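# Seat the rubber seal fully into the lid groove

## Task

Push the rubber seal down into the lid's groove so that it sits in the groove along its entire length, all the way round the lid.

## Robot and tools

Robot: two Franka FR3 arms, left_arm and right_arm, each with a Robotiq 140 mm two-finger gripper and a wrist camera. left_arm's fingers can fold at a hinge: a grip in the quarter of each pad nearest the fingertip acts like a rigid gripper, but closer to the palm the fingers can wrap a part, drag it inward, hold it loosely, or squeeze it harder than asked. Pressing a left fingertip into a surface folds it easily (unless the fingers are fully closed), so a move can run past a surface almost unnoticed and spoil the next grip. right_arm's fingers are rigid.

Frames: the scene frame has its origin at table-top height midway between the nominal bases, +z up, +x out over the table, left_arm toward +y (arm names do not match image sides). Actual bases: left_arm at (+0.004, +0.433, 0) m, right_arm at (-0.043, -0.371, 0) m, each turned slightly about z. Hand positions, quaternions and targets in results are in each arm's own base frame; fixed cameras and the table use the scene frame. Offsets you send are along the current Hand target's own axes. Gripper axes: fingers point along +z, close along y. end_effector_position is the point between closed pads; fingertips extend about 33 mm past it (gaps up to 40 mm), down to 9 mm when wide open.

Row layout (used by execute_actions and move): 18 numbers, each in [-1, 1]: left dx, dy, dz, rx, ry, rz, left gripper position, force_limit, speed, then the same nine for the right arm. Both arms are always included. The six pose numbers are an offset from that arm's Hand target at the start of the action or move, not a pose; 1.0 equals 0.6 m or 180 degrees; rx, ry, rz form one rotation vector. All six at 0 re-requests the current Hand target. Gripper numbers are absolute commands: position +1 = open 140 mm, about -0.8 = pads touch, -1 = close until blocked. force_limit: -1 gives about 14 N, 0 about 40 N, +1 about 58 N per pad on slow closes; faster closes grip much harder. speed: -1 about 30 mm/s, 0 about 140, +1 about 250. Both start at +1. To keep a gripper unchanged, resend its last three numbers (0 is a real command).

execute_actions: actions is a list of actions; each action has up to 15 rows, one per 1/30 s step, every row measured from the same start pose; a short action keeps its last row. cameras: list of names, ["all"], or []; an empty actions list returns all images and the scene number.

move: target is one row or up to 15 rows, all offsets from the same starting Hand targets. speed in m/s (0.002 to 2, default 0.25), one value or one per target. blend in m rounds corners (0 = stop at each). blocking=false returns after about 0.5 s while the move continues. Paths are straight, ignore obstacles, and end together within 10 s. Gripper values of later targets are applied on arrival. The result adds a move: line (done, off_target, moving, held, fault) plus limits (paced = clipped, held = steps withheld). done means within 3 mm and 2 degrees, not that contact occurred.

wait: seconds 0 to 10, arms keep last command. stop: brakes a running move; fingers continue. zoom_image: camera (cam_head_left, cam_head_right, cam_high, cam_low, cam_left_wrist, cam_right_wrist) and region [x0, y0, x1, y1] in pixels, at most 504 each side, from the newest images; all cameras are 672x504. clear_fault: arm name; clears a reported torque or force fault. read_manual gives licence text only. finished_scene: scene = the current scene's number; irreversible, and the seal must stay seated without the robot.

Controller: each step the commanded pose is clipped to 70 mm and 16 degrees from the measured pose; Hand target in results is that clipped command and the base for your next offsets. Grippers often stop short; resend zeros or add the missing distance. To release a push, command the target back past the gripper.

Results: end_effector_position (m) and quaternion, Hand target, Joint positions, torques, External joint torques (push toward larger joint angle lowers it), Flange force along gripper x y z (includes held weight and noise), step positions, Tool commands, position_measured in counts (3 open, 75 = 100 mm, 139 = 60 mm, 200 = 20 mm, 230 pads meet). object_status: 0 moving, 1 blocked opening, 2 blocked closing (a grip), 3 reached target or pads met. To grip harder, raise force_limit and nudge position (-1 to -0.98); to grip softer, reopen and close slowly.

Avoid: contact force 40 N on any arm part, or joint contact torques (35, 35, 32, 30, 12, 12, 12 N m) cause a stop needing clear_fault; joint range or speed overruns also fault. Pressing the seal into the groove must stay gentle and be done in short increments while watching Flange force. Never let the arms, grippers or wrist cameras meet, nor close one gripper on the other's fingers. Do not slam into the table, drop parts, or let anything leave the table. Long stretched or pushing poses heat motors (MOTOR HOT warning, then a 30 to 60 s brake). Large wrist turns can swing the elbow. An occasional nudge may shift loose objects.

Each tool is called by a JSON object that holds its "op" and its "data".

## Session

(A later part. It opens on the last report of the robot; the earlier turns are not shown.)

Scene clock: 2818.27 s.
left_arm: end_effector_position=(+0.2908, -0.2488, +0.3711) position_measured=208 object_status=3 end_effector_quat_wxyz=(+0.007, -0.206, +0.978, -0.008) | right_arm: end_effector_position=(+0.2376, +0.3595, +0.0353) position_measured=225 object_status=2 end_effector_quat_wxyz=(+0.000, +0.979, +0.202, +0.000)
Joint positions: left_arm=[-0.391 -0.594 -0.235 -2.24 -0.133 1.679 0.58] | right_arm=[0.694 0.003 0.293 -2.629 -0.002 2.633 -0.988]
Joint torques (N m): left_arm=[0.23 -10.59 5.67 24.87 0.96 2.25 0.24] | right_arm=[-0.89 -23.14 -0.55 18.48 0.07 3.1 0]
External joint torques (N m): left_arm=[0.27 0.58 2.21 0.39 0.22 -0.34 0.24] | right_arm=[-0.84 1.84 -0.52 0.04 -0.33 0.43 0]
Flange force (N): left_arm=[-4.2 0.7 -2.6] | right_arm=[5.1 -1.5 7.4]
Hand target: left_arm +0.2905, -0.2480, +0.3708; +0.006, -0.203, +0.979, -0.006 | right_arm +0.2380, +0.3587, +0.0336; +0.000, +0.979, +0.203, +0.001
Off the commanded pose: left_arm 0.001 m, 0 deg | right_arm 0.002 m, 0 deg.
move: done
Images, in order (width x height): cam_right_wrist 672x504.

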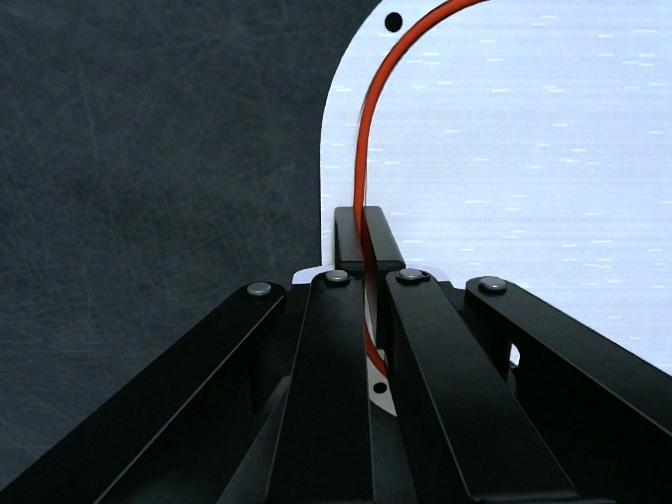

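{"op": "execute_actions", "data": {"actions": [[[0,0,0.0012,0,0,0,-0.62,-0.5,-1,0,0,0.0012,0,0,0,-1,-0.5,-1]],[[0,0,0,0,0,0,-0.62,-0.5,-1,0,0,0,0,0,0,-0.66,-0.5,-1]],[[0,0,0,0,0,0,-0.62,-0.5,-1,0,0,0,0,0,0,-0.66,-0.5,-1]]], "cameras": ["cam_right_wrist"]}}

{"op": "zoom_image", "data": {"camera": "cam_right_wrist", "region": [300, 60, 460, 300]}}

Scene clock: 2828.30 s.
left_arm: end_effector_position=(+0.2908, -0.2488, +0.3711) position_measured=208 object_status=3 end_effector_quat_wxyz=(+0.007, -0.206, +0.978, -0.008) | right_arm: end_effector_position=(+0.2384, +0.3607, +0.0354) position_measured=213 object_status=3 end_effector_quat_wxyz=(-0.002, +0.979, +0.202, +0.002)
Joint positions: left_arm=[-0.391 -0.594 -0.235 -2.24 -0.133 1.679 0.58] | right_arm=[0.694 0.004 0.293 -2.629 -0.004 2.638 -0.988]
Joint torques (N m): left_arm=[0.21 -10.72 5.52 24.47 0.93 2.5 0.24] | right_arm=[-1.2 -22.53 -0.94 17.71 0.04 2.67 0.03]
External joint torques (N m): left_arm=[0.18 0.33 1.97 0 0.17 -0.1 0.24] | right_arm=[-1.22 2.4 -0.99 -0.61 -0.36 0.01 0.03]
External joint torques at the end of the 1st action: left_arm=[0.25 0.3 2.05 0.04 0.19 -0.1 0.28] | right_arm=[-1.08 2.87 -0.76 0 -0.34 0.69 0.03]
External joint torques at the end of the 2nd action: left_arm=[0.25 0.38 2.06 0.04 0.17 -0.09 0.27] | right_arm=[-1.21 2.46 -0.92 -0.74 -0.36 -0.01 0.03]
Flange force (N): left_arm=[-3.2 1.8 -0.8] | right_arm=[5.5 -0.6 8.1]
Flange force at the end of the 1st action (N): left_arm=[-3.3 1.9 -1.0] | right_arm=[7.4 -2.4 11.2]
Flange force at the end of the 2nd action (N): left_arm=[-3.5 1.7 -0.9] | right_arm=[5.2 -0.6 8.2]
Hand target: left_arm +0.2906, -0.2480, +0.3701; +0.006, -0.203, +0.979, -0.006 | right_arm +0.2380, +0.3587, +0.0329; +0.000, +0.979, +0.203, +0.001
Off the commanded pose: left_arm 0.001 m, 0 deg | right_arm 0.003 m, 0 deg.
Step readings (end_effector_position of left_arm | right_arm; steps 1 to 15: 1st action; 16 to 30: 2nd action; 31 to 45: 3rd action):
0: (+0.2908, -0.2488, +0.3711) | (+0.2376, +0.3595, +0.0353)
1: (+0.2908, -0.2488, +0.3711) | (+0.2376, +0.3595, +0.0353)
2: (+0.2908, -0.2488, +0.3711) | (+0.2376, +0.3595, +0.0353)
4: (+0.2908, -0.2488, +0.3711) | (+0.2377, +0.3596, +0.0353)
8: (+0.2908, -0.2488, +0.3711) | (+0.2377, +0.3596, +0.0353)
15: (+0.2908, -0.2488, +0.3711) | (+0.2378, +0.3596, +0.0353)
16: (+0.2908, -0.2488, +0.3711) | (+0.2378, +0.3596, +0.0353)
17: (+0.2908, -0.2488, +0.3711) | (+0.2378, +0.3597, +0.0353)
19: (+0.2908, -0.2488, +0.3711) | (+0.2379, +0.3599, +0.0353)
23: (+0.2908, -0.2488, +0.3711) | (+0.2383, +0.3605, +0.0354)
30: (+0.2908, -0.2488, +0.3711) | (+0.2384, +0.3607, +0.0354)
31: (+0.2908, -0.2488, +0.3711) | (+0.2384, +0.3607, +0.0354)
32: (+0.2908, -0.2488, +0.3711) | (+0.2384, +0.3607, +0.0354)
34: (+0.2908, -0.2488, +0.3711) | (+0.2384, +0.3607, +0.0354)
38: (+0.2908, -0.2488, +0.3711) | (+0.2384, +0.3607, +0.0354)
45: (+0.2908, -0.2488, +0.3711) | (+0.2384, +0.3607, +0.0354)
Images, in order (width x height): cam_right_wrist 672x504.

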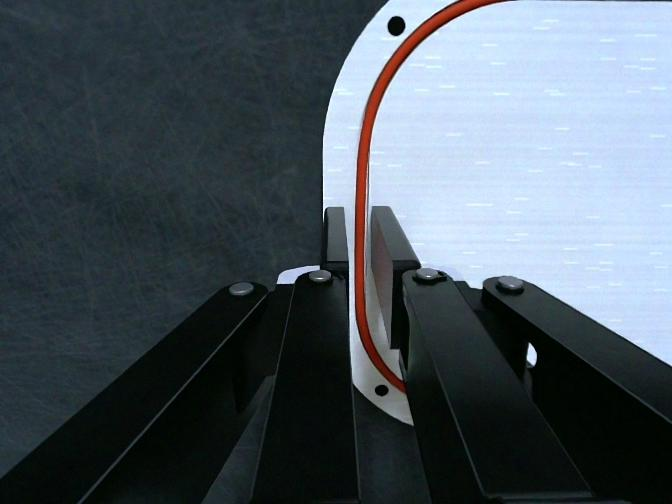

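Scaled by 2.100 from the camera's 672x504 image, which has a finer 960x720 frame.

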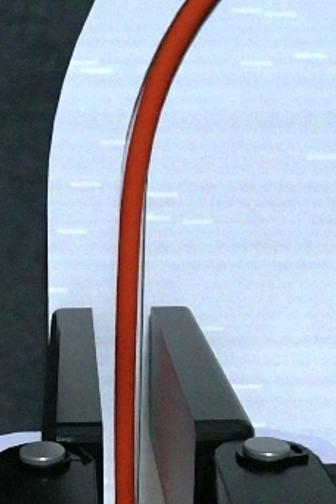

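{"op": "execute_actions", "data": {"actions": [[[0,0,0,0,0,0,-0.62,-0.5,-1,0,0,0,0,0,0,-1,-0.5,-1]],[[0,0,0,0,0,0,-0.62,-0.5,-1,0,0,0,0,0,0,-1,-0.5,-1]]], "cameras": []}}

{"op": "move", "data": {"target": [[0, 0, 0, 0, 0, 0, -0.62, -0.5, -1, 0, 0.004, -0.001, 0, 0, 0, -1, -0.5, -1],[0, 0, 0, 0, 0, 0, -0.62, -0.5, -1, 0, 0.004, 0.001, 0, 0, 0, -1, -0.5, -1]], "speed": [0.02, 0.02], "cameras": ["cam_right_wrist"]}}

{"op": "zoom_image", "data": {"camera": "cam_right_wrist", "region": [300, 60, 460, 300]}}

Scene clock: 2840.93 s.
left_arm: end_effector_position=(+0.2908, -0.2488, +0.3711) position_measured=208 object_status=3 end_effector_quat_wxyz=(+0.007, -0.206, +0.978, -0.008) | right_arm: end_effector_position=(+0.2392, +0.3601, +0.0353) position_measured=225 object_status=2 end_effector_quat_wxyz=(-0.001, +0.979, +0.202, +0.002)
Joint positions: left_arm=[-0.391 -0.594 -0.235 -2.24 -0.133 1.679 0.58] | right_arm=[0.693 0.004 0.292 -2.63 -0.005 2.638 -0.988]
Joint torques (N m): left_arm=[0.23 -10.7 5.56 24.49 0.92 2.5 0.27] | right_arm=[-0.26 -22.59 0.17 18.37 0.26 3.4 0.01]
External joint torques (N m): left_arm=[0.16 0.24 1.98 0.12 0.17 -0.09 0.27] | right_arm=[-0.26 2.34 0.13 0.02 -0.14 0.73 0.01]
External joint torques at the end of the 1st action: left_arm=[0.24 0.34 2.03 0.09 0.19 -0.1 0.27] | right_arm=[-0.34 2.49 0.1 -0.03 -0.13 0.75 0.06]
Flange force (N): left_arm=[-3.2 1.8 -1.1] | right_arm=[4.7 -3.0 9.2]
Flange force at the end of the 1st action (N): left_arm=[-3.4 1.7 -1.1] | right_arm=[5.0 -3.1 9.8]
Hand target: left_arm +0.2906, -0.2480, +0.3701; +0.006, -0.203, +0.979, -0.006 | right_arm +0.2380, +0.3587, +0.0329; +0.000, +0.979, +0.203, +0.001
Off the commanded pose: left_arm 0.001 m, 0 deg | right_arm 0.003 m, 0 deg.
Step readings (end_effector_position of left_arm | right_arm; steps 1 to 15: 1st action; 16 to 30: 2nd action):
0: (+0.2908, -0.2488, +0.3711) | (+0.2384, +0.3607, +0.0354)
1: (+0.2908, -0.2488, +0.3711) | (+0.2384, +0.3607, +0.0354)
2: (+0.2908, -0.2488, +0.3711) | (+0.2385, +0.3607, +0.0354)
4: (+0.2908, -0.2488, +0.3711) | (+0.2388, +0.3604, +0.0354)
8: (+0.2908, -0.2488, +0.3711) | (+0.2391, +0.3602, +0.0353)
15: (+0.2908, -0.2488, +0.3711) | (+0.2392, +0.3601, +0.0353)
16: (+0.2908, -0.2488, +0.3711) | (+0.2392, +0.3601, +0.0353)
17: (+0.2908, -0.2488, +0.3711) | (+0.2392, +0.3601, +0.0353)
19: (+0.2908, -0.2488, +0.3711) | (+0.2392, +0.3601, +0.0353)
23: (+0.2908, -0.2488, +0.3711) | (+0.2392, +0.3601, +0.0353)
30: (+0.2908, -0.2488, +0.3711) | (+0.2392, +0.3601, +0.0353)
No camera images: "cameras" was empty.

Scene clock: 2841.93 s.
left_arm: end_effector_position=(+0.2908, -0.2488, +0.3711) position_measured=208 object_status=3 end_effector_quat_wxyz=(+0.007, -0.206, +0.978, -0.008) | right_arm: end_effector_position=(+0.2392, +0.3600, +0.0353) position_measured=225 object_status=2 end_effector_quat_wxyz=(-0.002, +0.979, +0.202, +0.003)
Joint positions: left_arm=[-0.391 -0.594 -0.235 -2.24 -0.133 1.679 0.58] | right_arm=[0.693 0.003 0.292 -2.631 -0.005 2.64 -0.988]
Joint torques (N m): left_arm=[0.24 -10.7 5.54 24.52 0.92 2.5 0.25] | right_arm=[-1.7 -21.51 -1.36 16.64 0.2 2.87 -0.16]
External joint torques (N m): left_arm=[0.24 0.29 2.05 0.15 0.18 -0.09 0.25] | right_arm=[-1.7 3.41 -1.39 -1.69 -0.2 0.2 -0.16]
Flange force (N): left_arm=[-3.4 1.7 -1.2] | right_arm=[5.1 1.4 11.4]
Hand target: left_arm +0.2906, -0.2480, +0.3701; +0.006, -0.203, +0.979, -0.006 | right_arm +0.2389, +0.3565, +0.0323; +0.000, +0.979, +0.203, +0.001
Off the commanded pose: left_arm 0.001 m, 0 deg | right_arm 0.005 m, 0 deg.
move: off_target (right_arm)
Images, in order (width x height): cam_right_wrist 672x504.

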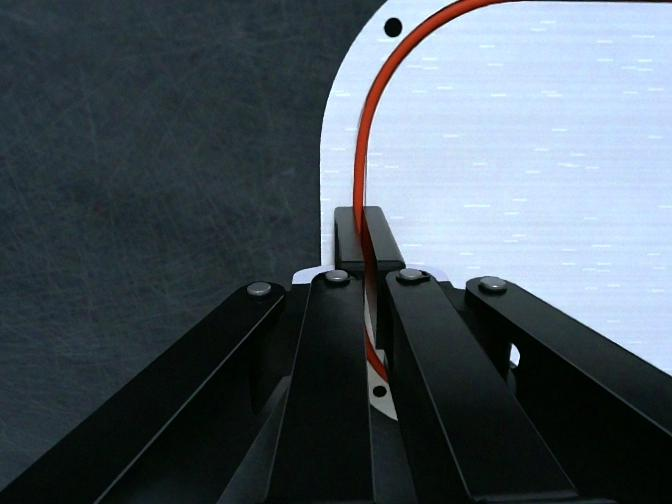

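Scaled by 2.100 from the camera's 672x504 image, which has a finer 960x720 frame.

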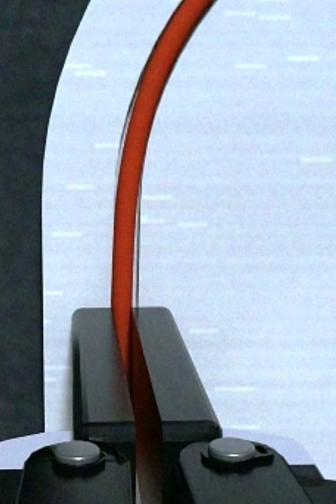

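{"op": "move", "data": {"target": [[0, 0, 0, 0, 0, 0, -0.62, -0.5, -1, 0, -0.0017, -0.006, 0, 0, 0, -1, -0.5, -1],[0, 0, 0, 0, 0, 0, -0.62, -0.5, -1, 0, -0.0017, 0.0008, 0, 0, 0, -1, -0.5, -1]], "speed": [0.02, 0.02], "cameras": ["cam_right_wrist"]}}

{"op": "zoom_image", "data": {"camera": "cam_right_wrist", "region": [300, 60, 460, 300]}}

Scene clock: 2853.47 s.
left_arm: end_effector_position=(+0.2908, -0.2488, +0.3711) position_measured=208 object_status=3 end_effector_quat_wxyz=(+0.007, -0.206, +0.978, -0.008) | right_arm: end_effector_position=(+0.2389, +0.3593, +0.0353) position_measured=225 object_status=2 end_effector_quat_wxyz=(-0.001, +0.979, +0.202, +0.002)
Joint positions: left_arm=[-0.391 -0.594 -0.235 -2.24 -0.133 1.679 0.58] | right_arm=[0.693 0.002 0.292 -2.632 -0.004 2.638 -0.989]
Joint torques (N m): left_arm=[0.23 -10.72 5.55 24.48 0.93 2.49 0.29] | right_arm=[-1.22 -20.97 -0.82 17.41 -0.07 3.16 0.03]
External joint torques (N m): left_arm=[0.14 0.43 1.92 -0.01 0.17 -0.11 0.29] | right_arm=[-1.17 3.96 -0.79 -1 -0.47 0.48 0.03]
Flange force (N): left_arm=[-3.3 1.6 -0.8] | right_arm=[7.3 -2.2 14.3]
Hand target: left_arm +0.2906, -0.2480, +0.3701; +0.006, -0.203, +0.979, -0.006 | right_arm +0.2385, +0.3574, +0.0318; +0.000, +0.979, +0.203, +0.001
Off the commanded pose: left_arm 0.001 m, 0 deg | right_arm 0.004 m, 0 deg.
move: off_target (right_arm)
Images, in order (width x height): cam_right_wrist 672x504.

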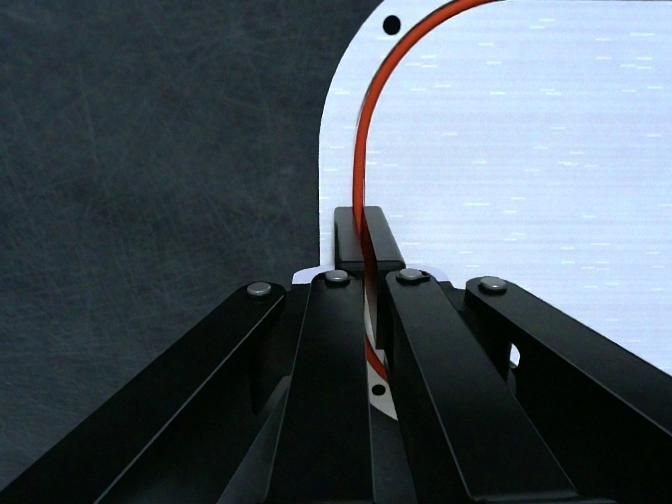

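Scaled by 2.100 from the camera's 672x504 image, which has a finer 960x720 frame.

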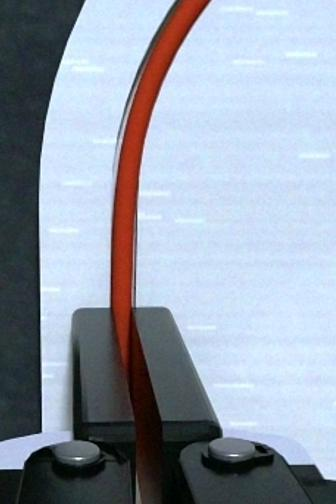

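{"op": "execute_actions", "data": {"actions": [[[0,0,0,0,0,0,-0.62,-0.5,-1,0,0,0,0,0,0,-0.66,-0.5,-1]],[[0,0,0,0,0,0,-0.62,-0.5,-1,0,0,0,0,0,0,-0.66,-0.5,-1]]], "cameras": ["cam_right_wrist"]}}

{"op": "zoom_image", "data": {"camera": "cam_right_wrist", "region": [300, 60, 460, 300]}}

Scene clock: 2860.90 s.
left_arm: end_effector_position=(+0.2908, -0.2488, +0.3711) position_measured=208 object_status=3 end_effector_quat_wxyz=(+0.007, -0.206, +0.978, -0.008) | right_arm: end_effector_position=(+0.2398, +0.3608, +0.0354) position_measured=213 object_status=3 end_effector_quat_wxyz=(-0.003, +0.979, +0.202, +0.004)
Joint positions: left_arm=[-0.391 -0.594 -0.235 -2.24 -0.133 1.679 0.58] | right_arm=[0.693 0.003 0.292 -2.631 -0.004 2.644 -0.989]
Joint torques (N m): left_arm=[0.22 -10.74 5.52 24.47 0.92 2.49 0.27] | right_arm=[-1.44 -21.61 -1.33 16.69 -0.05 2.35 -0.01]
External joint torques (N m): left_arm=[0.18 0.33 1.97 0.04 0.17 -0.1 0.27] | right_arm=[-1.48 3.39 -1.4 -1.69 -0.44 -0.33 -0.01]
External joint torques at the end of the 1st action: left_arm=[0.22 0.38 2.03 0 0.19 -0.1 0.25] | right_arm=[-1.45 3.39 -1.36 -1.67 -0.46 -0.35 0]
Flange force (N): left_arm=[-3.2 1.7 -0.9] | right_arm=[5.4 0.4 10.4]
Flange force at the end of the 1st action (N): left_arm=[-3.3 1.8 -0.9] | right_arm=[5.5 0.3 10.4]
Hand target: left_arm +0.2906, -0.2480, +0.3701; +0.006, -0.203, +0.979, -0.006 | right_arm +0.2385, +0.3574, +0.0318; +0.000, +0.979, +0.203, +0.001
Off the commanded pose: left_arm 0.001 m, 0 deg | right_arm 0.005 m, 1 deg.
Step readings (end_effector_position of left_arm | right_arm; steps 1 to 15: 1st action; 16 to 30: 2nd action):
0: (+0.2908, -0.2488, +0.3711) | (+0.2389, +0.3593, +0.0353)
1: (+0.2908, -0.2488, +0.3711) | (+0.2389, +0.3593, +0.0353)
2: (+0.2908, -0.2488, +0.3711) | (+0.2389, +0.3594, +0.0353)
4: (+0.2908, -0.2488, +0.3711) | (+0.2391, +0.3597, +0.0353)
8: (+0.2908, -0.2488, +0.3711) | (+0.2396, +0.3605, +0.0354)
15: (+0.2908, -0.2488, +0.3711) | (+0.2398, +0.3608, +0.0354)
16: (+0.2908, -0.2488, +0.3711) | (+0.2398, +0.3608, +0.0354)
17: (+0.2908, -0.2488, +0.3711) | (+0.2398, +0.3608, +0.0354)
19: (+0.2908, -0.2488, +0.3711) | (+0.2398, +0.3608, +0.0354)
23: (+0.2908, -0.2488, +0.3711) | (+0.2398, +0.3608, +0.0354)
30: (+0.2908, -0.2488, +0.3711) | (+0.2398, +0.3608, +0.0354)
Images, in order (width x height): cam_right_wrist 672x504.

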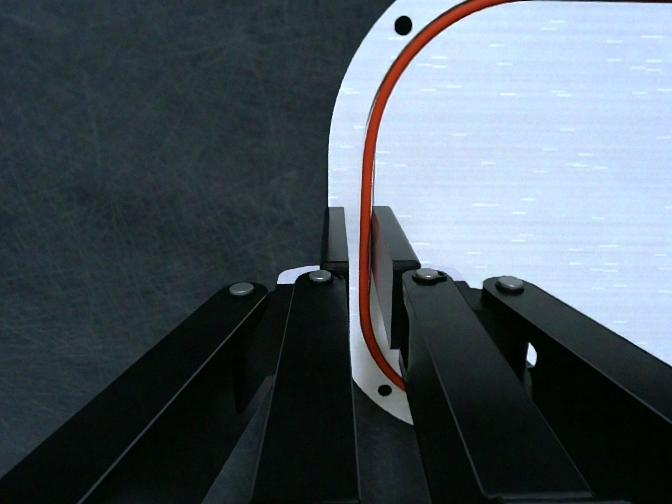

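Scaled by 2.100 from the camera's 672x504 image, which has a finer 960x720 frame.

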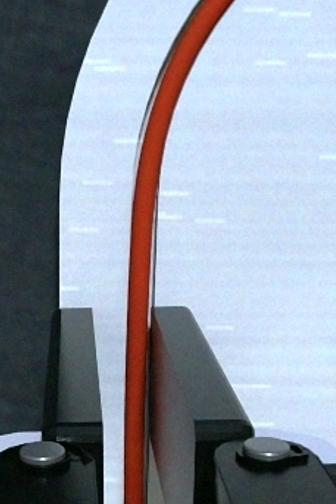

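{"op": "move", "data": {"target": [[0, 0, 0, 0, 0, 0, -0.62, -0.5, -1, 0, 0, -0.0167, 0, 0, 0, -0.66, -0.5, -1],[0, 0, 0, 0, 0, 0, -0.62, -0.5, -1, 0.0, 0, -0.0167, 0, 0, 0, -0.82, -1, -1],[0, 0, 0, 0, 0, 0, -0.62, -0.5, -1, 0.0, 0, -0.006, 0, 0, 0, -0.82, -1, -1],[0, 0, 0, 0, 0, 0, -0.62, -0.5, -1, 0.0, 0, -0.0035, 0, 0, 0, -0.82, -1, -1]], "speed": [0.04, 0.04, 0.04, 0.02], "cameras": ["cam_right_wrist"]}}

{"op": "zoom_image", "data": {"camera": "cam_right_wrist", "region": [300, 0, 500, 260]}}

Scene clock: 2895.77 s.
left_arm: end_effector_position=(+0.2908, -0.2488, +0.3711) position_measured=208 object_status=3 end_effector_quat_wxyz=(+0.007, -0.206, +0.978, -0.008) | right_arm: end_effector_position=(+0.2381, +0.3581, +0.0359) position_measured=230 object_status=3 end_effector_quat_wxyz=(+0.000, +0.979, +0.204, +0.000)
Joint positions: left_arm=[-0.391 -0.594 -0.235 -2.24 -0.133 1.679 0.58] | right_arm=[0.693 -0.001 0.291 -2.632 0 2.632 -0.997]
Joint torques (N m): left_arm=[0.23 -10.73 5.57 24.48 0.92 2.49 0.23] | right_arm=[-0.87 -22.56 -0.62 18.48 0 3.32 0.05]
External joint torques (N m): left_arm=[0.21 0.3 2.06 0.06 0.17 -0.09 0.23] | right_arm=[-0.79 2.33 -0.53 0.02 -0.41 0.65 0.05]
Flange force (N): left_arm=[-3.3 1.9 -1.0] | right_arm=[6.1 -2.2 9.6]
Hand target: left_arm +0.2906, -0.2480, +0.3701; +0.006, -0.203, +0.979, -0.006 | right_arm +0.2385, +0.3574, +0.0339; +0.000, +0.979, +0.203, +0.001
Off the commanded pose: left_arm 0.001 m, 0 deg | right_arm 0.002 m, 0 deg.
move: done
Images, in order (width x height): cam_right_wrist 672x504.

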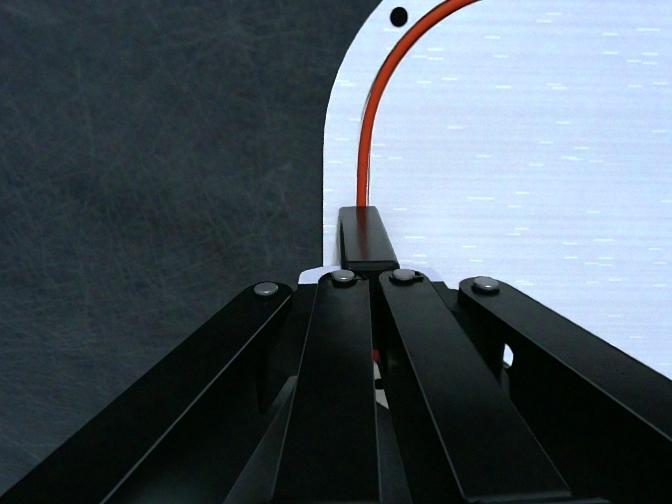

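Scaled by 1.938 from the camera's 672x504 image, which has a finer 960x720 frame.

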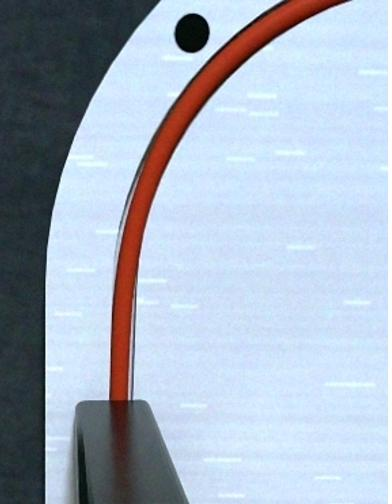

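{"op": "move", "data": {"target": [[0, 0, 0, 0, 0, 0, -0.62, -0.5, -1, 0, 0, 0.002, 0, 0, 0, -0.82, -1, -1],[0, 0, 0, 0, 0, 0, -0.62, -0.5, -1, 0, 0, -0.0117, 0, 0, 0, -0.82, -1, -1],[0, 0, 0, 0, 0, 0, -0.62, -0.5, -1, 0.0233, 0.0005, -0.0117, 0, 0, 0, -0.82, -1, -1],[0, 0, 0, 0, 0, 0, -0.62, -0.5, -1, 0.0233, 0.0005, 0.0015, 0, 0, 0, -0.82, -1, -1],[0, 0, 0, 0, 0, 0, -0.62, -0.5, -1, 0.0233, 0.0005, -0.0117, 0, 0, 0, -0.82, -1, -1],[0, 0, 0, 0, 0, 0, -0.62, -0.5, -1, 0.0467, 0.002, -0.0117, 0, 0, 0.0556, -0.82, -1, -1],[0, 0, 0, 0, 0, 0, -0.62, -0.5, -1, 0.0467, 0.002, 0.0015, 0, 0, 0.0556, -0.82, -1, -1]], "speed": [0.02, 0.05, 0.06, 0.025, 0.05, 0.06, 0.025], "cameras": ["cam_right_wrist"]}}

{"op": "zoom_image", "data": {"camera": "cam_right_wrist", "region": [300, 0, 500, 260]}}

Scene clock: 2915.67 s.
left_arm: end_effector_position=(+0.2908, -0.2488, +0.3711) position_measured=208 object_status=3 end_effector_quat_wxyz=(+0.007, -0.206, +0.978, -0.008) | right_arm: end_effector_position=(+0.2646, +0.3674, +0.0354) position_measured=230 object_status=3 end_effector_quat_wxyz=(+0.000, +0.993, +0.121, +0.001)
Joint positions: left_arm=[-0.391 -0.594 -0.235 -2.24 -0.133 1.679 0.58] | right_arm=[0.682 0.057 0.262 -2.558 -0.031 2.614 -0.844]
Joint velocities: left_arm=[within noise] | right_arm=[0 0 0 0 -0.001 0 0.007]
Joint torques (N m): left_arm=[0.23 -10.72 5.59 24.48 0.94 2.5 0.29] | right_arm=[-0.44 -23.72 -0.07 18.36 0.14 3.36 0.25]
External joint torques (N m): left_arm=[0.21 0.21 2.08 0.09 0.19 -0.09 0.29] | right_arm=[-0.45 3.46 -0.53 -0.17 -0.26 0.73 0.25]
Flange force (N): left_arm=[-3.3 2.1 -1.0] | right_arm=[6.3 -4.8 12.2]
Hand target: left_arm +0.2906, -0.2480, +0.3701; +0.006, -0.203, +0.979, -0.006 | right_arm +0.2647, +0.3675, +0.0330; +0.000, +0.993, +0.117, +0.000
Off the commanded pose: left_arm 0.001 m, 0 deg | right_arm 0.002 m, 0 deg.
move: done
Images, in order (width x height): cam_right_wrist 672x504.

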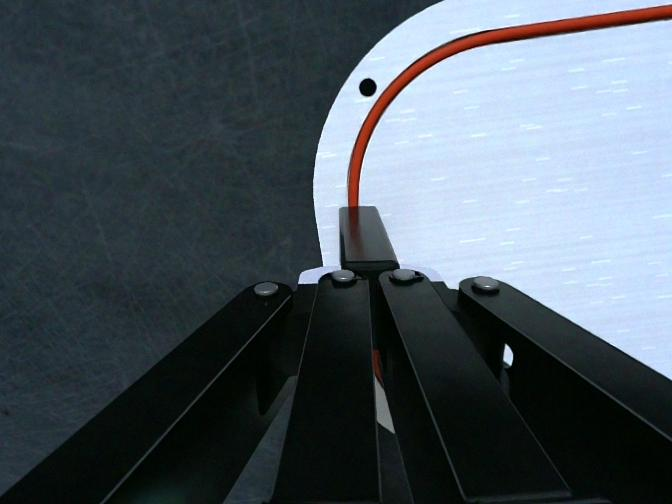

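Scaled by 1.938 from the camera's 672x504 image, which has a finer 960x720 frame.

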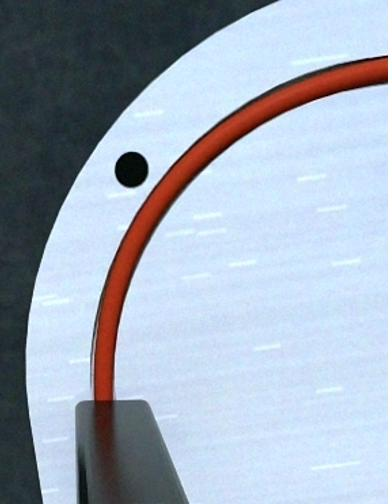

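{"op": "move", "data": {"target": [[0, 0, 0, 0, 0, 0, -0.62, -0.5, -1, 0, 0, -0.0158, 0, 0, 0, -0.82, -1, -1],[0, 0, 0, 0, 0, 0, -0.62, -0.5, -1, -0.0693, 0.0103, -0.0158, 0, 0, -0.0556, -0.82, -1, -1],[0, 0, 0, 0, 0, 0, -0.62, -0.5, -1, -0.0693, 0.0103, 0, 0, 0, -0.0556, -0.82, -1, -1]], "speed": [0.05, 0.06, 0.025], "cameras": ["cam_right_wrist"]}}

{"op": "zoom_image", "data": {"camera": "cam_right_wrist", "region": [300, 0, 500, 260]}}

Scene clock: 2930.47 s.
left_arm: end_effector_position=(+0.2908, -0.2488, +0.3711) position_measured=208 object_status=3 end_effector_quat_wxyz=(+0.007, -0.206, +0.978, -0.008) | right_arm: end_effector_position=(+0.2259, +0.3529, +0.0359) position_measured=230 object_status=3 end_effector_quat_wxyz=(+0.000, +0.980, +0.201, +0.001)
Joint positions: left_arm=[-0.391 -0.594 -0.235 -2.24 -0.133 1.679 0.58] | right_arm=[0.716 -0.03 0.289 -2.669 0.015 2.643 -0.985]
Joint velocities: left_arm=[within noise] | right_arm=[0.001 0.001 0 0 -0.001 0.004 0.001]
Joint torques (N m): left_arm=[0.19 -10.73 5.54 24.46 0.92 2.5 0.27] | right_arm=[-0.92 -20.2 -0.73 17.9 0.18 3.28 0]
External joint torques (N m): left_arm=[0.19 0.22 2.05 0.08 0.18 -0.08 0.27] | right_arm=[-1.03 3.65 -0.6 -0.37 -0.21 0.61 0]
Flange force (N): left_arm=[-3.2 2.1 -1.0] | right_arm=[8.1 -3.1 13.5]
Hand target: left_arm +0.2906, -0.2480, +0.3701; +0.006, -0.203, +0.979, -0.006 | right_arm +0.2257, +0.3518, +0.0330; +0.000, +0.979, +0.203, +0.001
Off the commanded pose: left_arm 0.001 m, 0 deg | right_arm 0.003 m, 0 deg.
move: done
Images, in order (width x height): cam_right_wrist 672x504.

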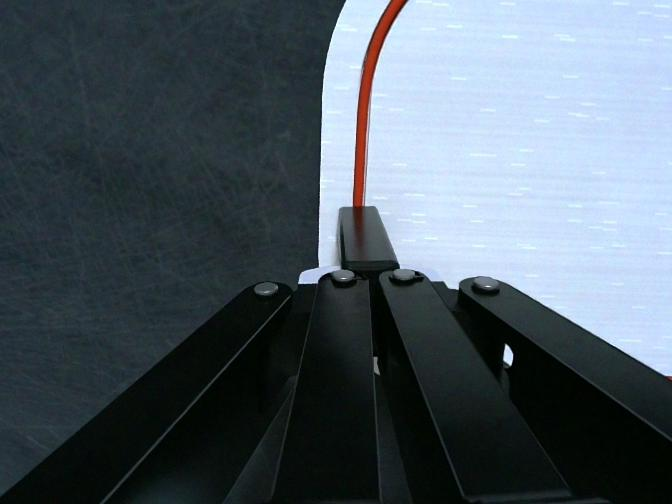

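Scaled by 1.938 from the camera's 672x504 image, which has a finer 960x720 frame.

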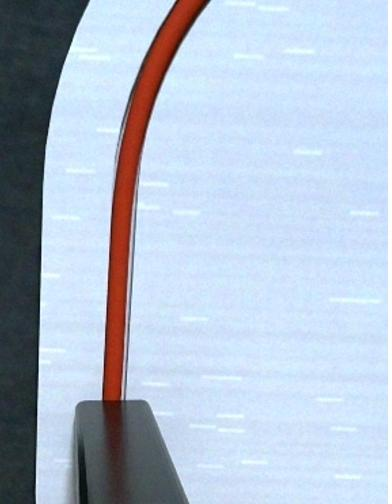

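{"op": "move", "data": {"target": [[0, 0, 0, 0, 0, 0, -0.62, -0.5, -1, 0, 0, -0.0125, 0, 0, 0, -0.82, -1, -1],[0, 0, 0, 0, 0, 0, -0.62, -0.5, -1, -0.0233, 0, -0.0125, 0, 0, 0, -0.82, -1, -1],[0, 0, 0, 0, 0, 0, -0.62, -0.5, -1, -0.0233, 0, 0, 0, 0, 0, -0.82, -1, -1],[0, 0, 0, 0, 0, 0, -0.62, -0.5, -1, -0.0233, 0, -0.0125, 0, 0, 0, -0.82, -1, -1],[0, 0, 0, 0, 0, 0, -0.62, -0.5, -1, -0.0467, 0, -0.0125, 0, 0, 0, -0.82, -1, -1],[0, 0, 0, 0, 0, 0, -0.62, -0.5, -1, -0.0467, 0, 0, 0, 0, 0, -0.82, -1, -1]], "speed": [0.05, 0.06, 0.025, 0.05, 0.06, 0.025], "cameras": ["cam_right_wrist"]}}

{"op": "zoom_image", "data": {"camera": "cam_right_wrist", "region": [300, 0, 500, 260]}}

Scene clock: 2949.53 s.
left_arm: end_effector_position=(+0.2908, -0.2488, +0.3711) position_measured=208 object_status=3 end_effector_quat_wxyz=(+0.007, -0.206, +0.978, -0.008) | right_arm: end_effector_position=(+0.2009, +0.3420, +0.0362) position_measured=230 object_status=3 end_effector_quat_wxyz=(-0.001, +0.978, +0.206, +0.002)
Joint positions: left_arm=[-0.391 -0.594 -0.235 -2.24 -0.133 1.679 0.58] | right_arm=[0.745 -0.091 0.306 -2.741 0.057 2.658 -0.987]
Joint velocities: left_arm=[within noise] | right_arm=[0 0 0.001 0.001 -0.002 0.005 0.001]
Joint torques (N m): left_arm=[0.25 -10.71 5.52 24.51 0.93 2.5 0.25] | right_arm=[-1.15 -17.56 -0.67 17.09 0.04 3.18 0.21]
External joint torques (N m): left_arm=[0.23 0.19 2.01 0.15 0.18 -0.09 0.26] | right_arm=[-1.18 3.88 0.04 -1 -0.34 0.51 0.21]
Flange force (N): left_arm=[-3.2 1.9 -1.2] | right_arm=[7.5 -4.1 15.8]
Hand target: left_arm +0.2906, -0.2480, +0.3701; +0.006, -0.203, +0.979, -0.006 | right_arm +0.2000, +0.3406, +0.0329; +0.000, +0.979, +0.203, +0.001
Off the commanded pose: left_arm 0.001 m, 0 deg | right_arm 0.004 m, 0 deg.
move: off_target (right_arm)
Images, in order (width x height): cam_right_wrist 672x504.

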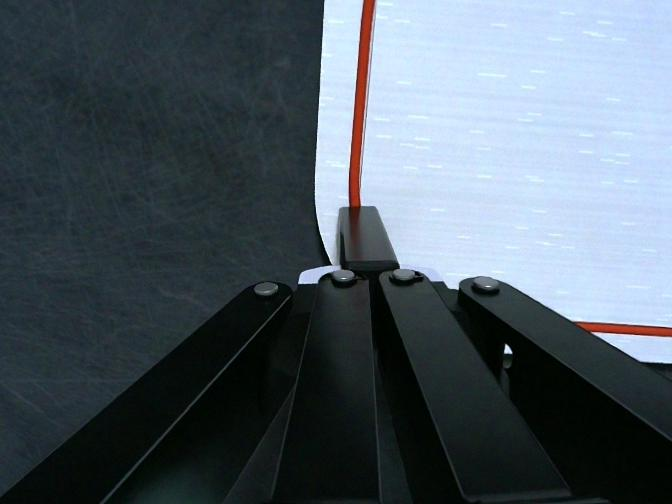

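Scaled by 1.938 from the camera's 672x504 image, which has a finer 960x720 frame.

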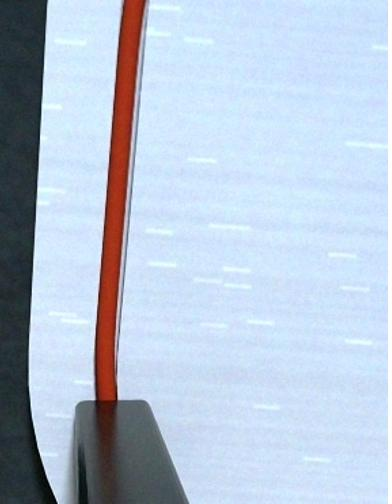

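{"op": "execute_actions", "data": {"actions": []}}

Scene clock: 2989.83 s.
left_arm: end_effector_position=(+0.2908, -0.2488, +0.3711) position_measured=208 object_status=3 end_effector_quat_wxyz=(+0.007, -0.206, +0.978, -0.008) | right_arm: end_effector_position=(+0.2010, +0.3422, +0.0362) position_measured=230 object_status=3 end_effector_quat_wxyz=(-0.001, +0.978, +0.206, +0.002)
Joint positions: left_arm=[-0.391 -0.594 -0.235 -2.24 -0.133 1.679 0.58] | right_arm=[0.745 -0.091 0.306 -2.741 0.057 2.658 -0.986]
Joint velocities: within noise
Joint torques (N m): left_arm=[0.22 -10.72 5.53 24.46 0.92 2.49 0.29] | right_arm=[-1.11 -17.43 -0.62 17.15 0.06 3.21 0.17]
External joint torques (N m): left_arm=[0.22 0.33 2.05 0.06 0.17 -0.09 0.29] | right_arm=[-1.14 3.95 0.09 -0.88 -0.32 0.55 0.17]
Flange force (N): left_arm=[-3.4 1.8 -1.0] | right_arm=[7.8 -4.4 16.0]
Hand target: left_arm +0.2906, -0.2480, +0.3701; +0.006, -0.203, +0.979, -0.006 | right_arm +0.2000, +0.3406, +0.0329; +0.000, +0.979, +0.203, +0.001
Tool commands: left_gripper/position=-0.62 left_gripper/force_limit=-0.5 left_gripper/speed=-1.0 right_gripper/position=-0.82 right_gripper/force_limit=-1.0 right_gripper/speed=-1.0
Off the commanded pose: left_arm 0.001 m, 0 deg | right_arm 0.004 m, 0 deg.

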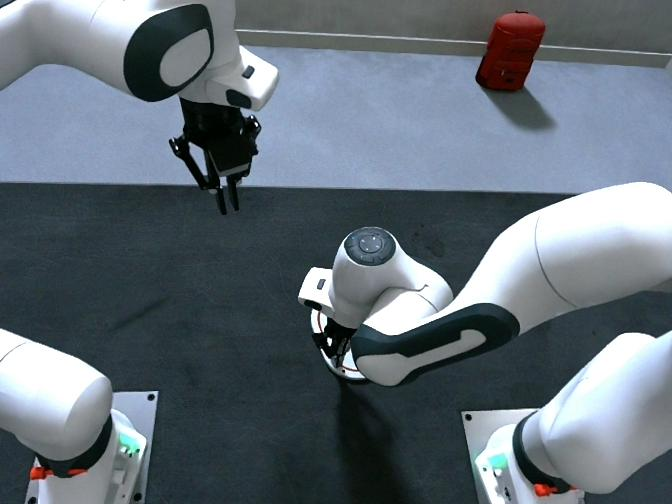

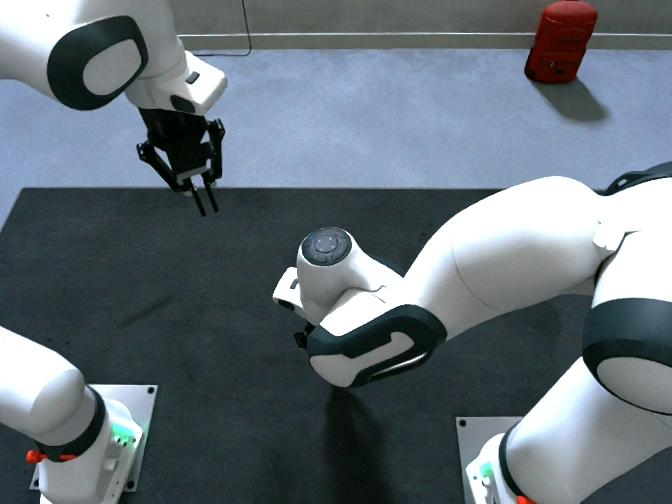

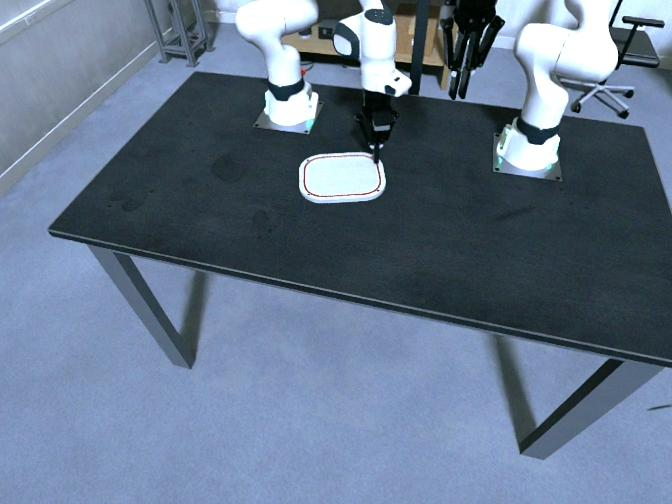

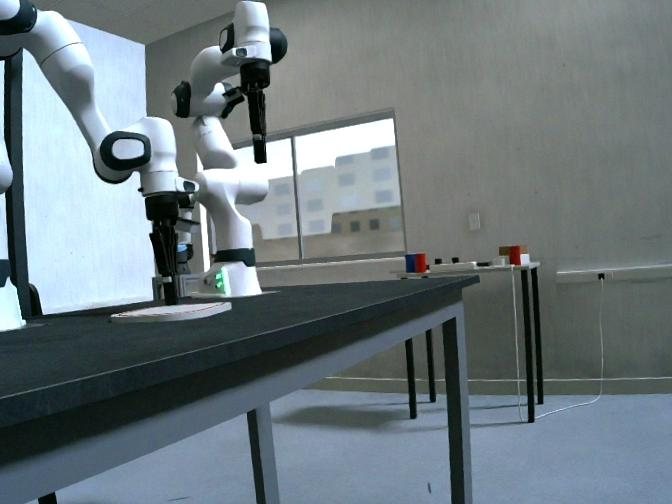

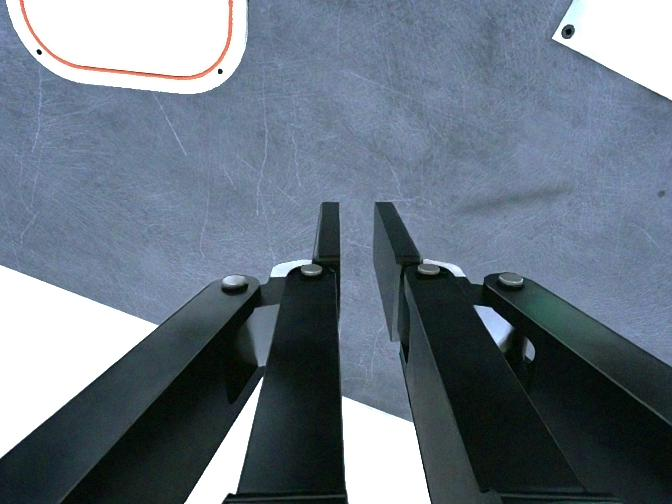

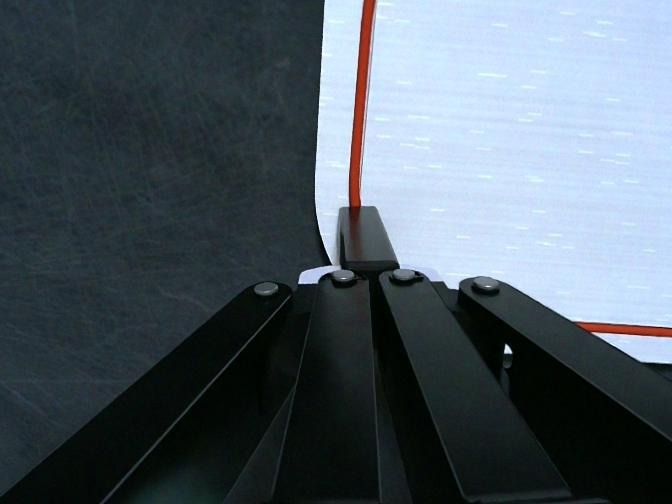

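{"op": "move", "data": {"target": [[0,0,0,0,0,0,-0.62,-0.5,-1,0,0,-0.05,0,0,0,-0.82,-1,-1],[0,0,0,0,0,0,-0.62,-0.5,-1,0,0,-0.25,0,0,0,-0.82,-1,-1]], "speed": [0.05,0.15], "blend": [0.005,0], "cameras": ["cam_right_wrist"]}}

Scene clock: 3055.47 s.
left_arm: end_effector_position=(+0.2908, -0.2488, +0.3711) position_measured=208 object_status=3 end_effector_quat_wxyz=(+0.007, -0.206, +0.978, -0.008) | right_arm: end_effector_position=(+0.2001, +0.3412, +0.1819) position_measured=230 object_status=3 end_effector_quat_wxyz=(-0.001, +0.980, +0.199, +0.001)
Joint positions: left_arm=[-0.391 -0.594 -0.235 -2.24 -0.133 1.679 0.58] | right_arm=[0.793 -0.434 0.242 -2.608 0.124 2.184 -1.03]
Joint velocities: left_arm=[within noise] | right_arm=[0 0 0 0 0.001 -0.004 0.001]
Joint torques (N m): left_arm=[0.24 -10.71 5.55 24.45 0.92 2.49 0.26] | right_arm=[0.19 -15.47 -3.56 23.93 0.59 2.55 -0.13]
External joint torques (N m): left_arm=[0.25 0.25 2.09 0.1 0.18 -0.09 0.26] | right_arm=[0.13 0 -0.66 0.33 -0.08 -0.11 -0.13]
Flange force (N): left_arm=[-3.3 2.0 -1.1] | right_arm=[1.1 0.6 -1.1]
Hand target: left_arm +0.2906, -0.2480, +0.3701; +0.006, -0.203, +0.979, -0.006 | right_arm +0.1998, +0.3405, +0.1829; +0.000, +0.979, +0.203, +0.001
Off the commanded pose: left_arm 0.001 m, 0 deg | right_arm 0.001 m, 1 deg.
move: done
Images, in order (width x height): cam_right_wrist 672x504.

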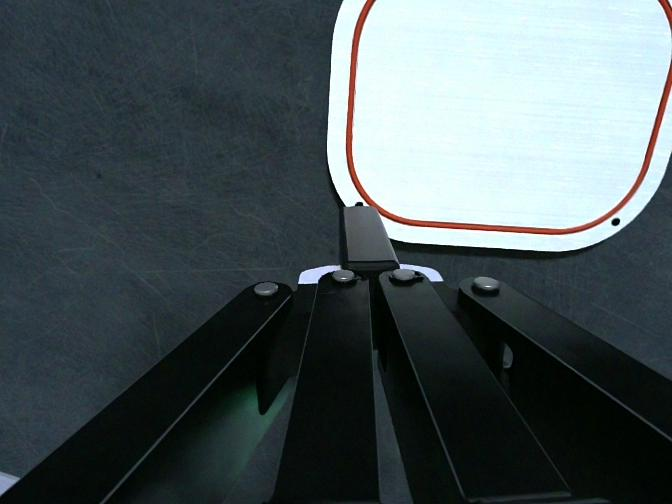

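{"op": "zoom_image", "data": {"camera": "cam_right_wrist", "region": [320, 130, 500, 265]}}

{"op": "zoom_image", "data": {"camera": "cam_right_wrist", "region": [490, 130, 670, 265]}}

{"op": "zoom_image", "data": {"camera": "cam_right_wrist", "region": [320, 0, 500, 135]}}

Scaled by 2.800 from the camera's 672x504 image, which has a finer 960x720 frame.

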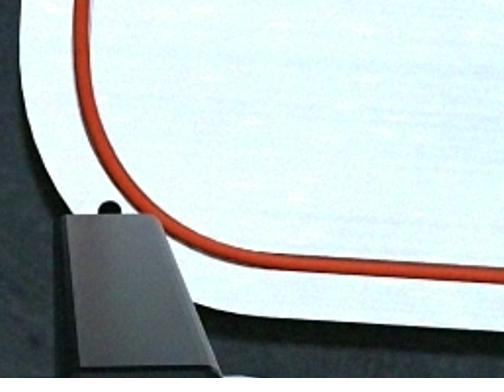

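Scaled by 2.800 from the camera's 672x504 image, which has a finer 960x720 frame.

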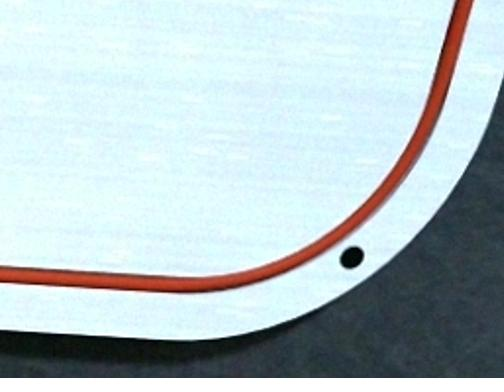

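Scaled by 2.800 from the camera's 672x504 image, which has a finer 960x720 frame.

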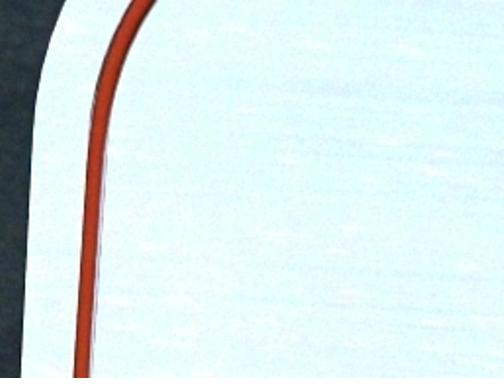

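{"op": "move", "data": {"target": [0,0,0,0,0,0,-0.62,-0.5,-1,0.0148,0.8054,-0.278,0,0,0,-0.82,-1,-1], "speed": 0.2, "cameras": ["cam_left_wrist", "cam_head_left"]}}

Scene clock: 3091.87 s.
left_arm: end_effector_position=(+0.2908, -0.2488, +0.3711) position_measured=208 object_status=3 end_effector_quat_wxyz=(+0.007, -0.206, +0.978, -0.008) | right_arm: end_effector_position=(+0.4010, -0.0982, +0.3491) position_measured=230 object_status=3 end_effector_quat_wxyz=(+0.000, +0.980, +0.199, +0.001)
Joint positions: left_arm=[-0.391 -0.594 -0.235 -2.24 -0.133 1.679 0.58] | right_arm=[0.691 -0.657 -0.698 -2.19 -0.404 1.652 -1.833]
Joint velocities: left_arm=[within noise] | right_arm=[0.001 0.002 0.001 0 0 0 -0.005]
Joint torques (N m): left_arm=[0.19 -10.7 5.56 24.46 0.92 2.49 0.3] | right_arm=[0.11 -3.14 11.97 22.78 0.66 2.5 -0.14]
External joint torques (N m): left_arm=[0.1 0.25 1.93 0.1 0.17 -0.09 0.31] | right_arm=[0.04 0.49 0.29 0.23 -0.25 -0.15 -0.14]
Flange force (N): left_arm=[-3.1 1.9 -1.0] | right_arm=[1.2 0.7 -1.2]
Hand target: left_arm +0.2906, -0.2480, +0.3701; +0.006, -0.203, +0.979, -0.006 | right_arm +0.4002, -0.0993, +0.3497; +0.000, +0.979, +0.203, +0.001
Off the commanded pose: left_arm 0.001 m, 0 deg | right_arm 0.002 m, 1 deg.
move: done
Images, in order (width x height): cam_head_left 672x504, cam_left_wrist 672x504.

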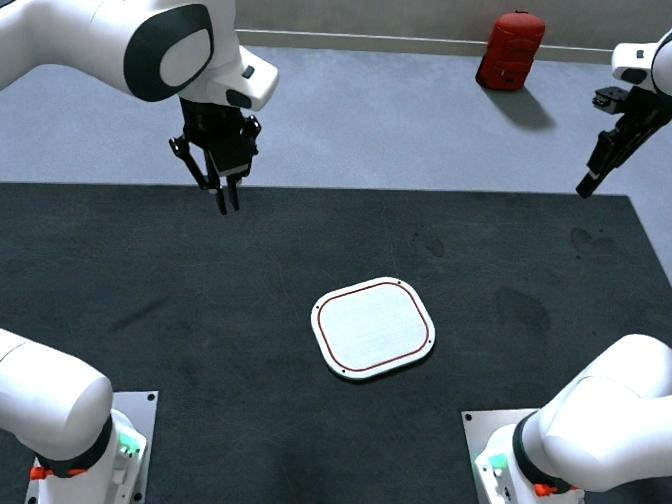

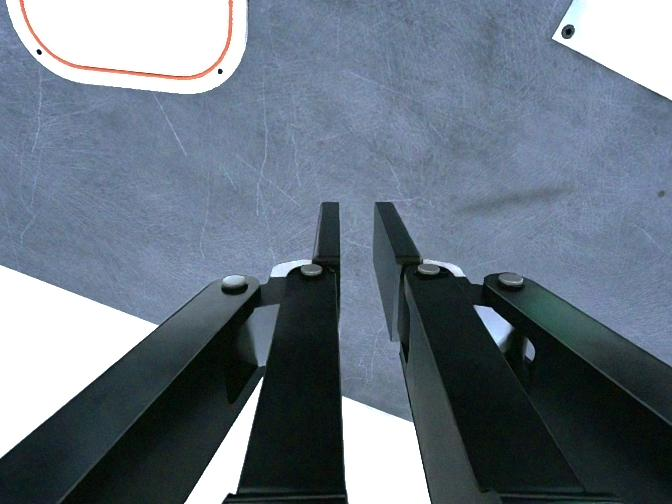

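{"op": "move", "data": {"target": [0.066,-0.4,0.2,0,0.1111,0,-0.82,-1,-1,0,0,0,0,0,0,-0.82,-1,-1], "speed": 0.2, "cameras": ["cam_left_wrist"]}}

Scene clock: 3111.47 s.
left_arm: end_effector_position=(+0.3518, -0.4850, +0.2535) position_measured=230 object_status=3 end_effector_quat_wxyz=(-0.163, -0.196, +0.966, -0.043) | right_arm: end_effector_position=(+0.4010, -0.0982, +0.3491) position_measured=230 object_status=3 end_effector_quat_wxyz=(+0.000, +0.980, +0.200, +0.001)
Joint positions: left_arm=[-0.457 0.236 -0.366 -1.709 -0.247 1.821 0.426] | right_arm=[0.691 -0.657 -0.698 -2.19 -0.404 1.651 -1.836]
Joint velocities: left_arm=[0 0.001 0 -0.001 -0.001 0 -0.004] | right_arm=[within noise]
Joint torques (N m): left_arm=[-0.09 -37.59 -0.74 24.89 0.03 1.97 -0.19] | right_arm=[-0.31 -2.9 12.22 22.78 0.78 2.57 -0.18]
External joint torques (N m): left_arm=[-0.09 0.69 1.93 0.46 -0.05 -0.11 -0.2] | right_arm=[-0.3 0.8 0.64 0.18 -0.11 -0.07 -0.18]
Flange force (N): left_arm=[-2.3 -4.1 -1.6] | right_arm=[1.3 0.3 -1.2]
Hand target: left_arm +0.3514, -0.4850, +0.2531; -0.164, -0.199, +0.965, -0.041 | right_arm +0.4002, -0.0993, +0.3497; +0.000, +0.979, +0.203, +0.001
Off the commanded pose: left_arm 0.001 m, 0 deg | right_arm 0.001 m, 0 deg.
move: done
Images, in order (width x height): cam_left_wrist 672x504.

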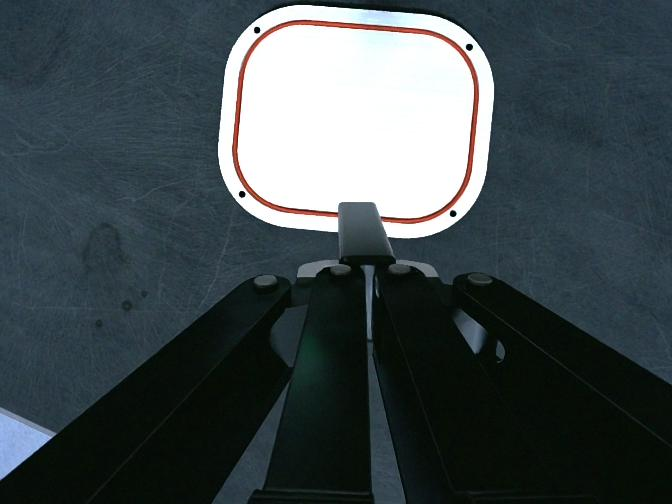

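Great overhead view. Zoom in on each region.

{"op": "zoom_image", "data": {"camera": "cam_left_wrist", "region": [210, 0, 360, 112]}}

{"op": "zoom_image", "data": {"camera": "cam_left_wrist", "region": [350, 0, 500, 112]}}

{"op": "zoom_image", "data": {"camera": "cam_left_wrist", "region": [210, 110, 360, 222]}}

{"op": "zoom_image", "data": {"camera": "cam_left_wrist", "region": [350, 115, 500, 227]}}

Scaled by 3.360 from the camera's 672x504 image, which has a finer 960x720 frame.

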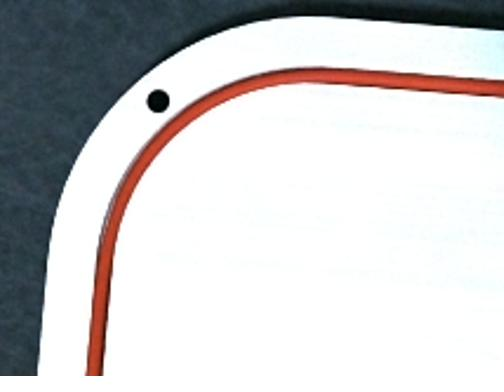

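Scaled by 3.360 from the camera's 672x504 image, which has a finer 960x720 frame.

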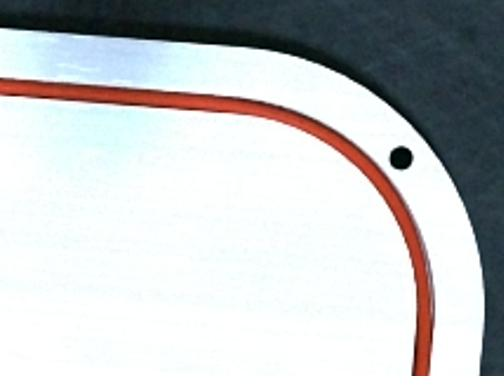

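Scaled by 3.360 from the camera's 672x504 image, which has a finer 960x720 frame.

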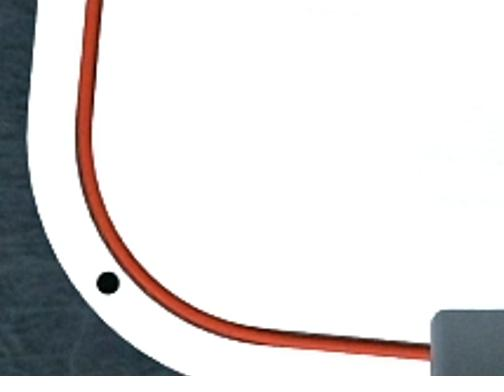

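Scaled by 3.360 from the camera's 672x504 image, which has a finer 960x720 frame.

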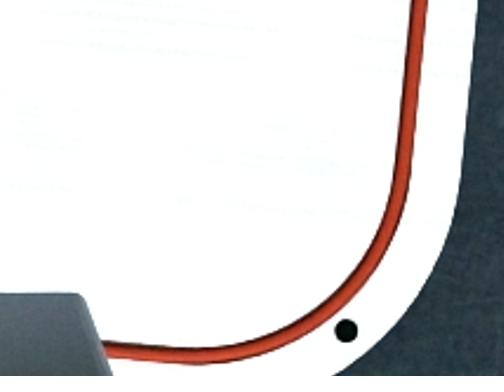

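{"op": "move", "data": {"target": [0.2458,-0.0017,0.361,-0.0052,-0.111,0.0297,-0.82,-1,-1,0,0,0,0,0,0,-0.82,-1,-1], "speed": 0.15, "cameras": ["cam_left_wrist"]}}

Scene clock: 3194.10 s.
left_arm: end_effector_position=(+0.1584, -0.5700, +0.0971) position_measured=230 object_status=3 end_effector_quat_wxyz=(+0.006, -0.154, +0.988, -0.003) | right_arm: end_effector_position=(+0.4010, -0.0982, +0.3491) position_measured=230 object_status=3 end_effector_quat_wxyz=(+0.000, +0.980, +0.200, +0.001)
Joint positions: left_arm=[-0.94 0.289 -0.379 -2.047 0.158 2.318 -0.15] | right_arm=[0.691 -0.657 -0.698 -2.19 -0.404 1.651 -1.836]
Joint velocities: left_arm=[0 -0.001 -0.001 0.001 0 0 -0.005] | right_arm=[within noise]
Joint torques (N m): left_arm=[-0.09 -37.65 -1.32 22.95 0.58 2.81 -0.15] | right_arm=[-0.3 -2.83 12.32 22.79 0.78 2.56 -0.15]
External joint torques (N m): left_arm=[0.04 0.32 2.05 0.47 0.02 0.18 -0.15] | right_arm=[-0.27 0.81 0.77 0.18 -0.11 -0.09 -0.15]
Flange force (N): left_arm=[-0.7 -3.3 1.6] | right_arm=[1.3 0.0 -1.4]
Hand target: left_arm +0.1589, -0.5719, +0.0980; +0.006, -0.157, +0.988, -0.006 | right_arm +0.4002, -0.0993, +0.3497; +0.000, +0.979, +0.203, +0.001
Off the commanded pose: left_arm 0.002 m, 0 deg | right_arm 0.001 m, 0 deg.
move: done
Images, in order (width x height): cam_left_wrist 672x504.

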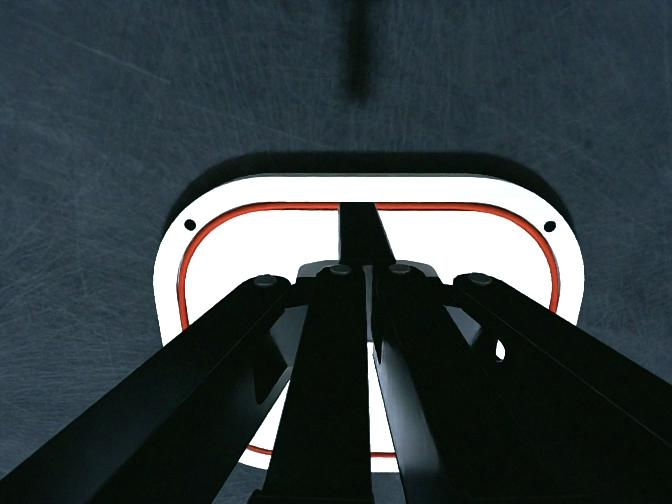

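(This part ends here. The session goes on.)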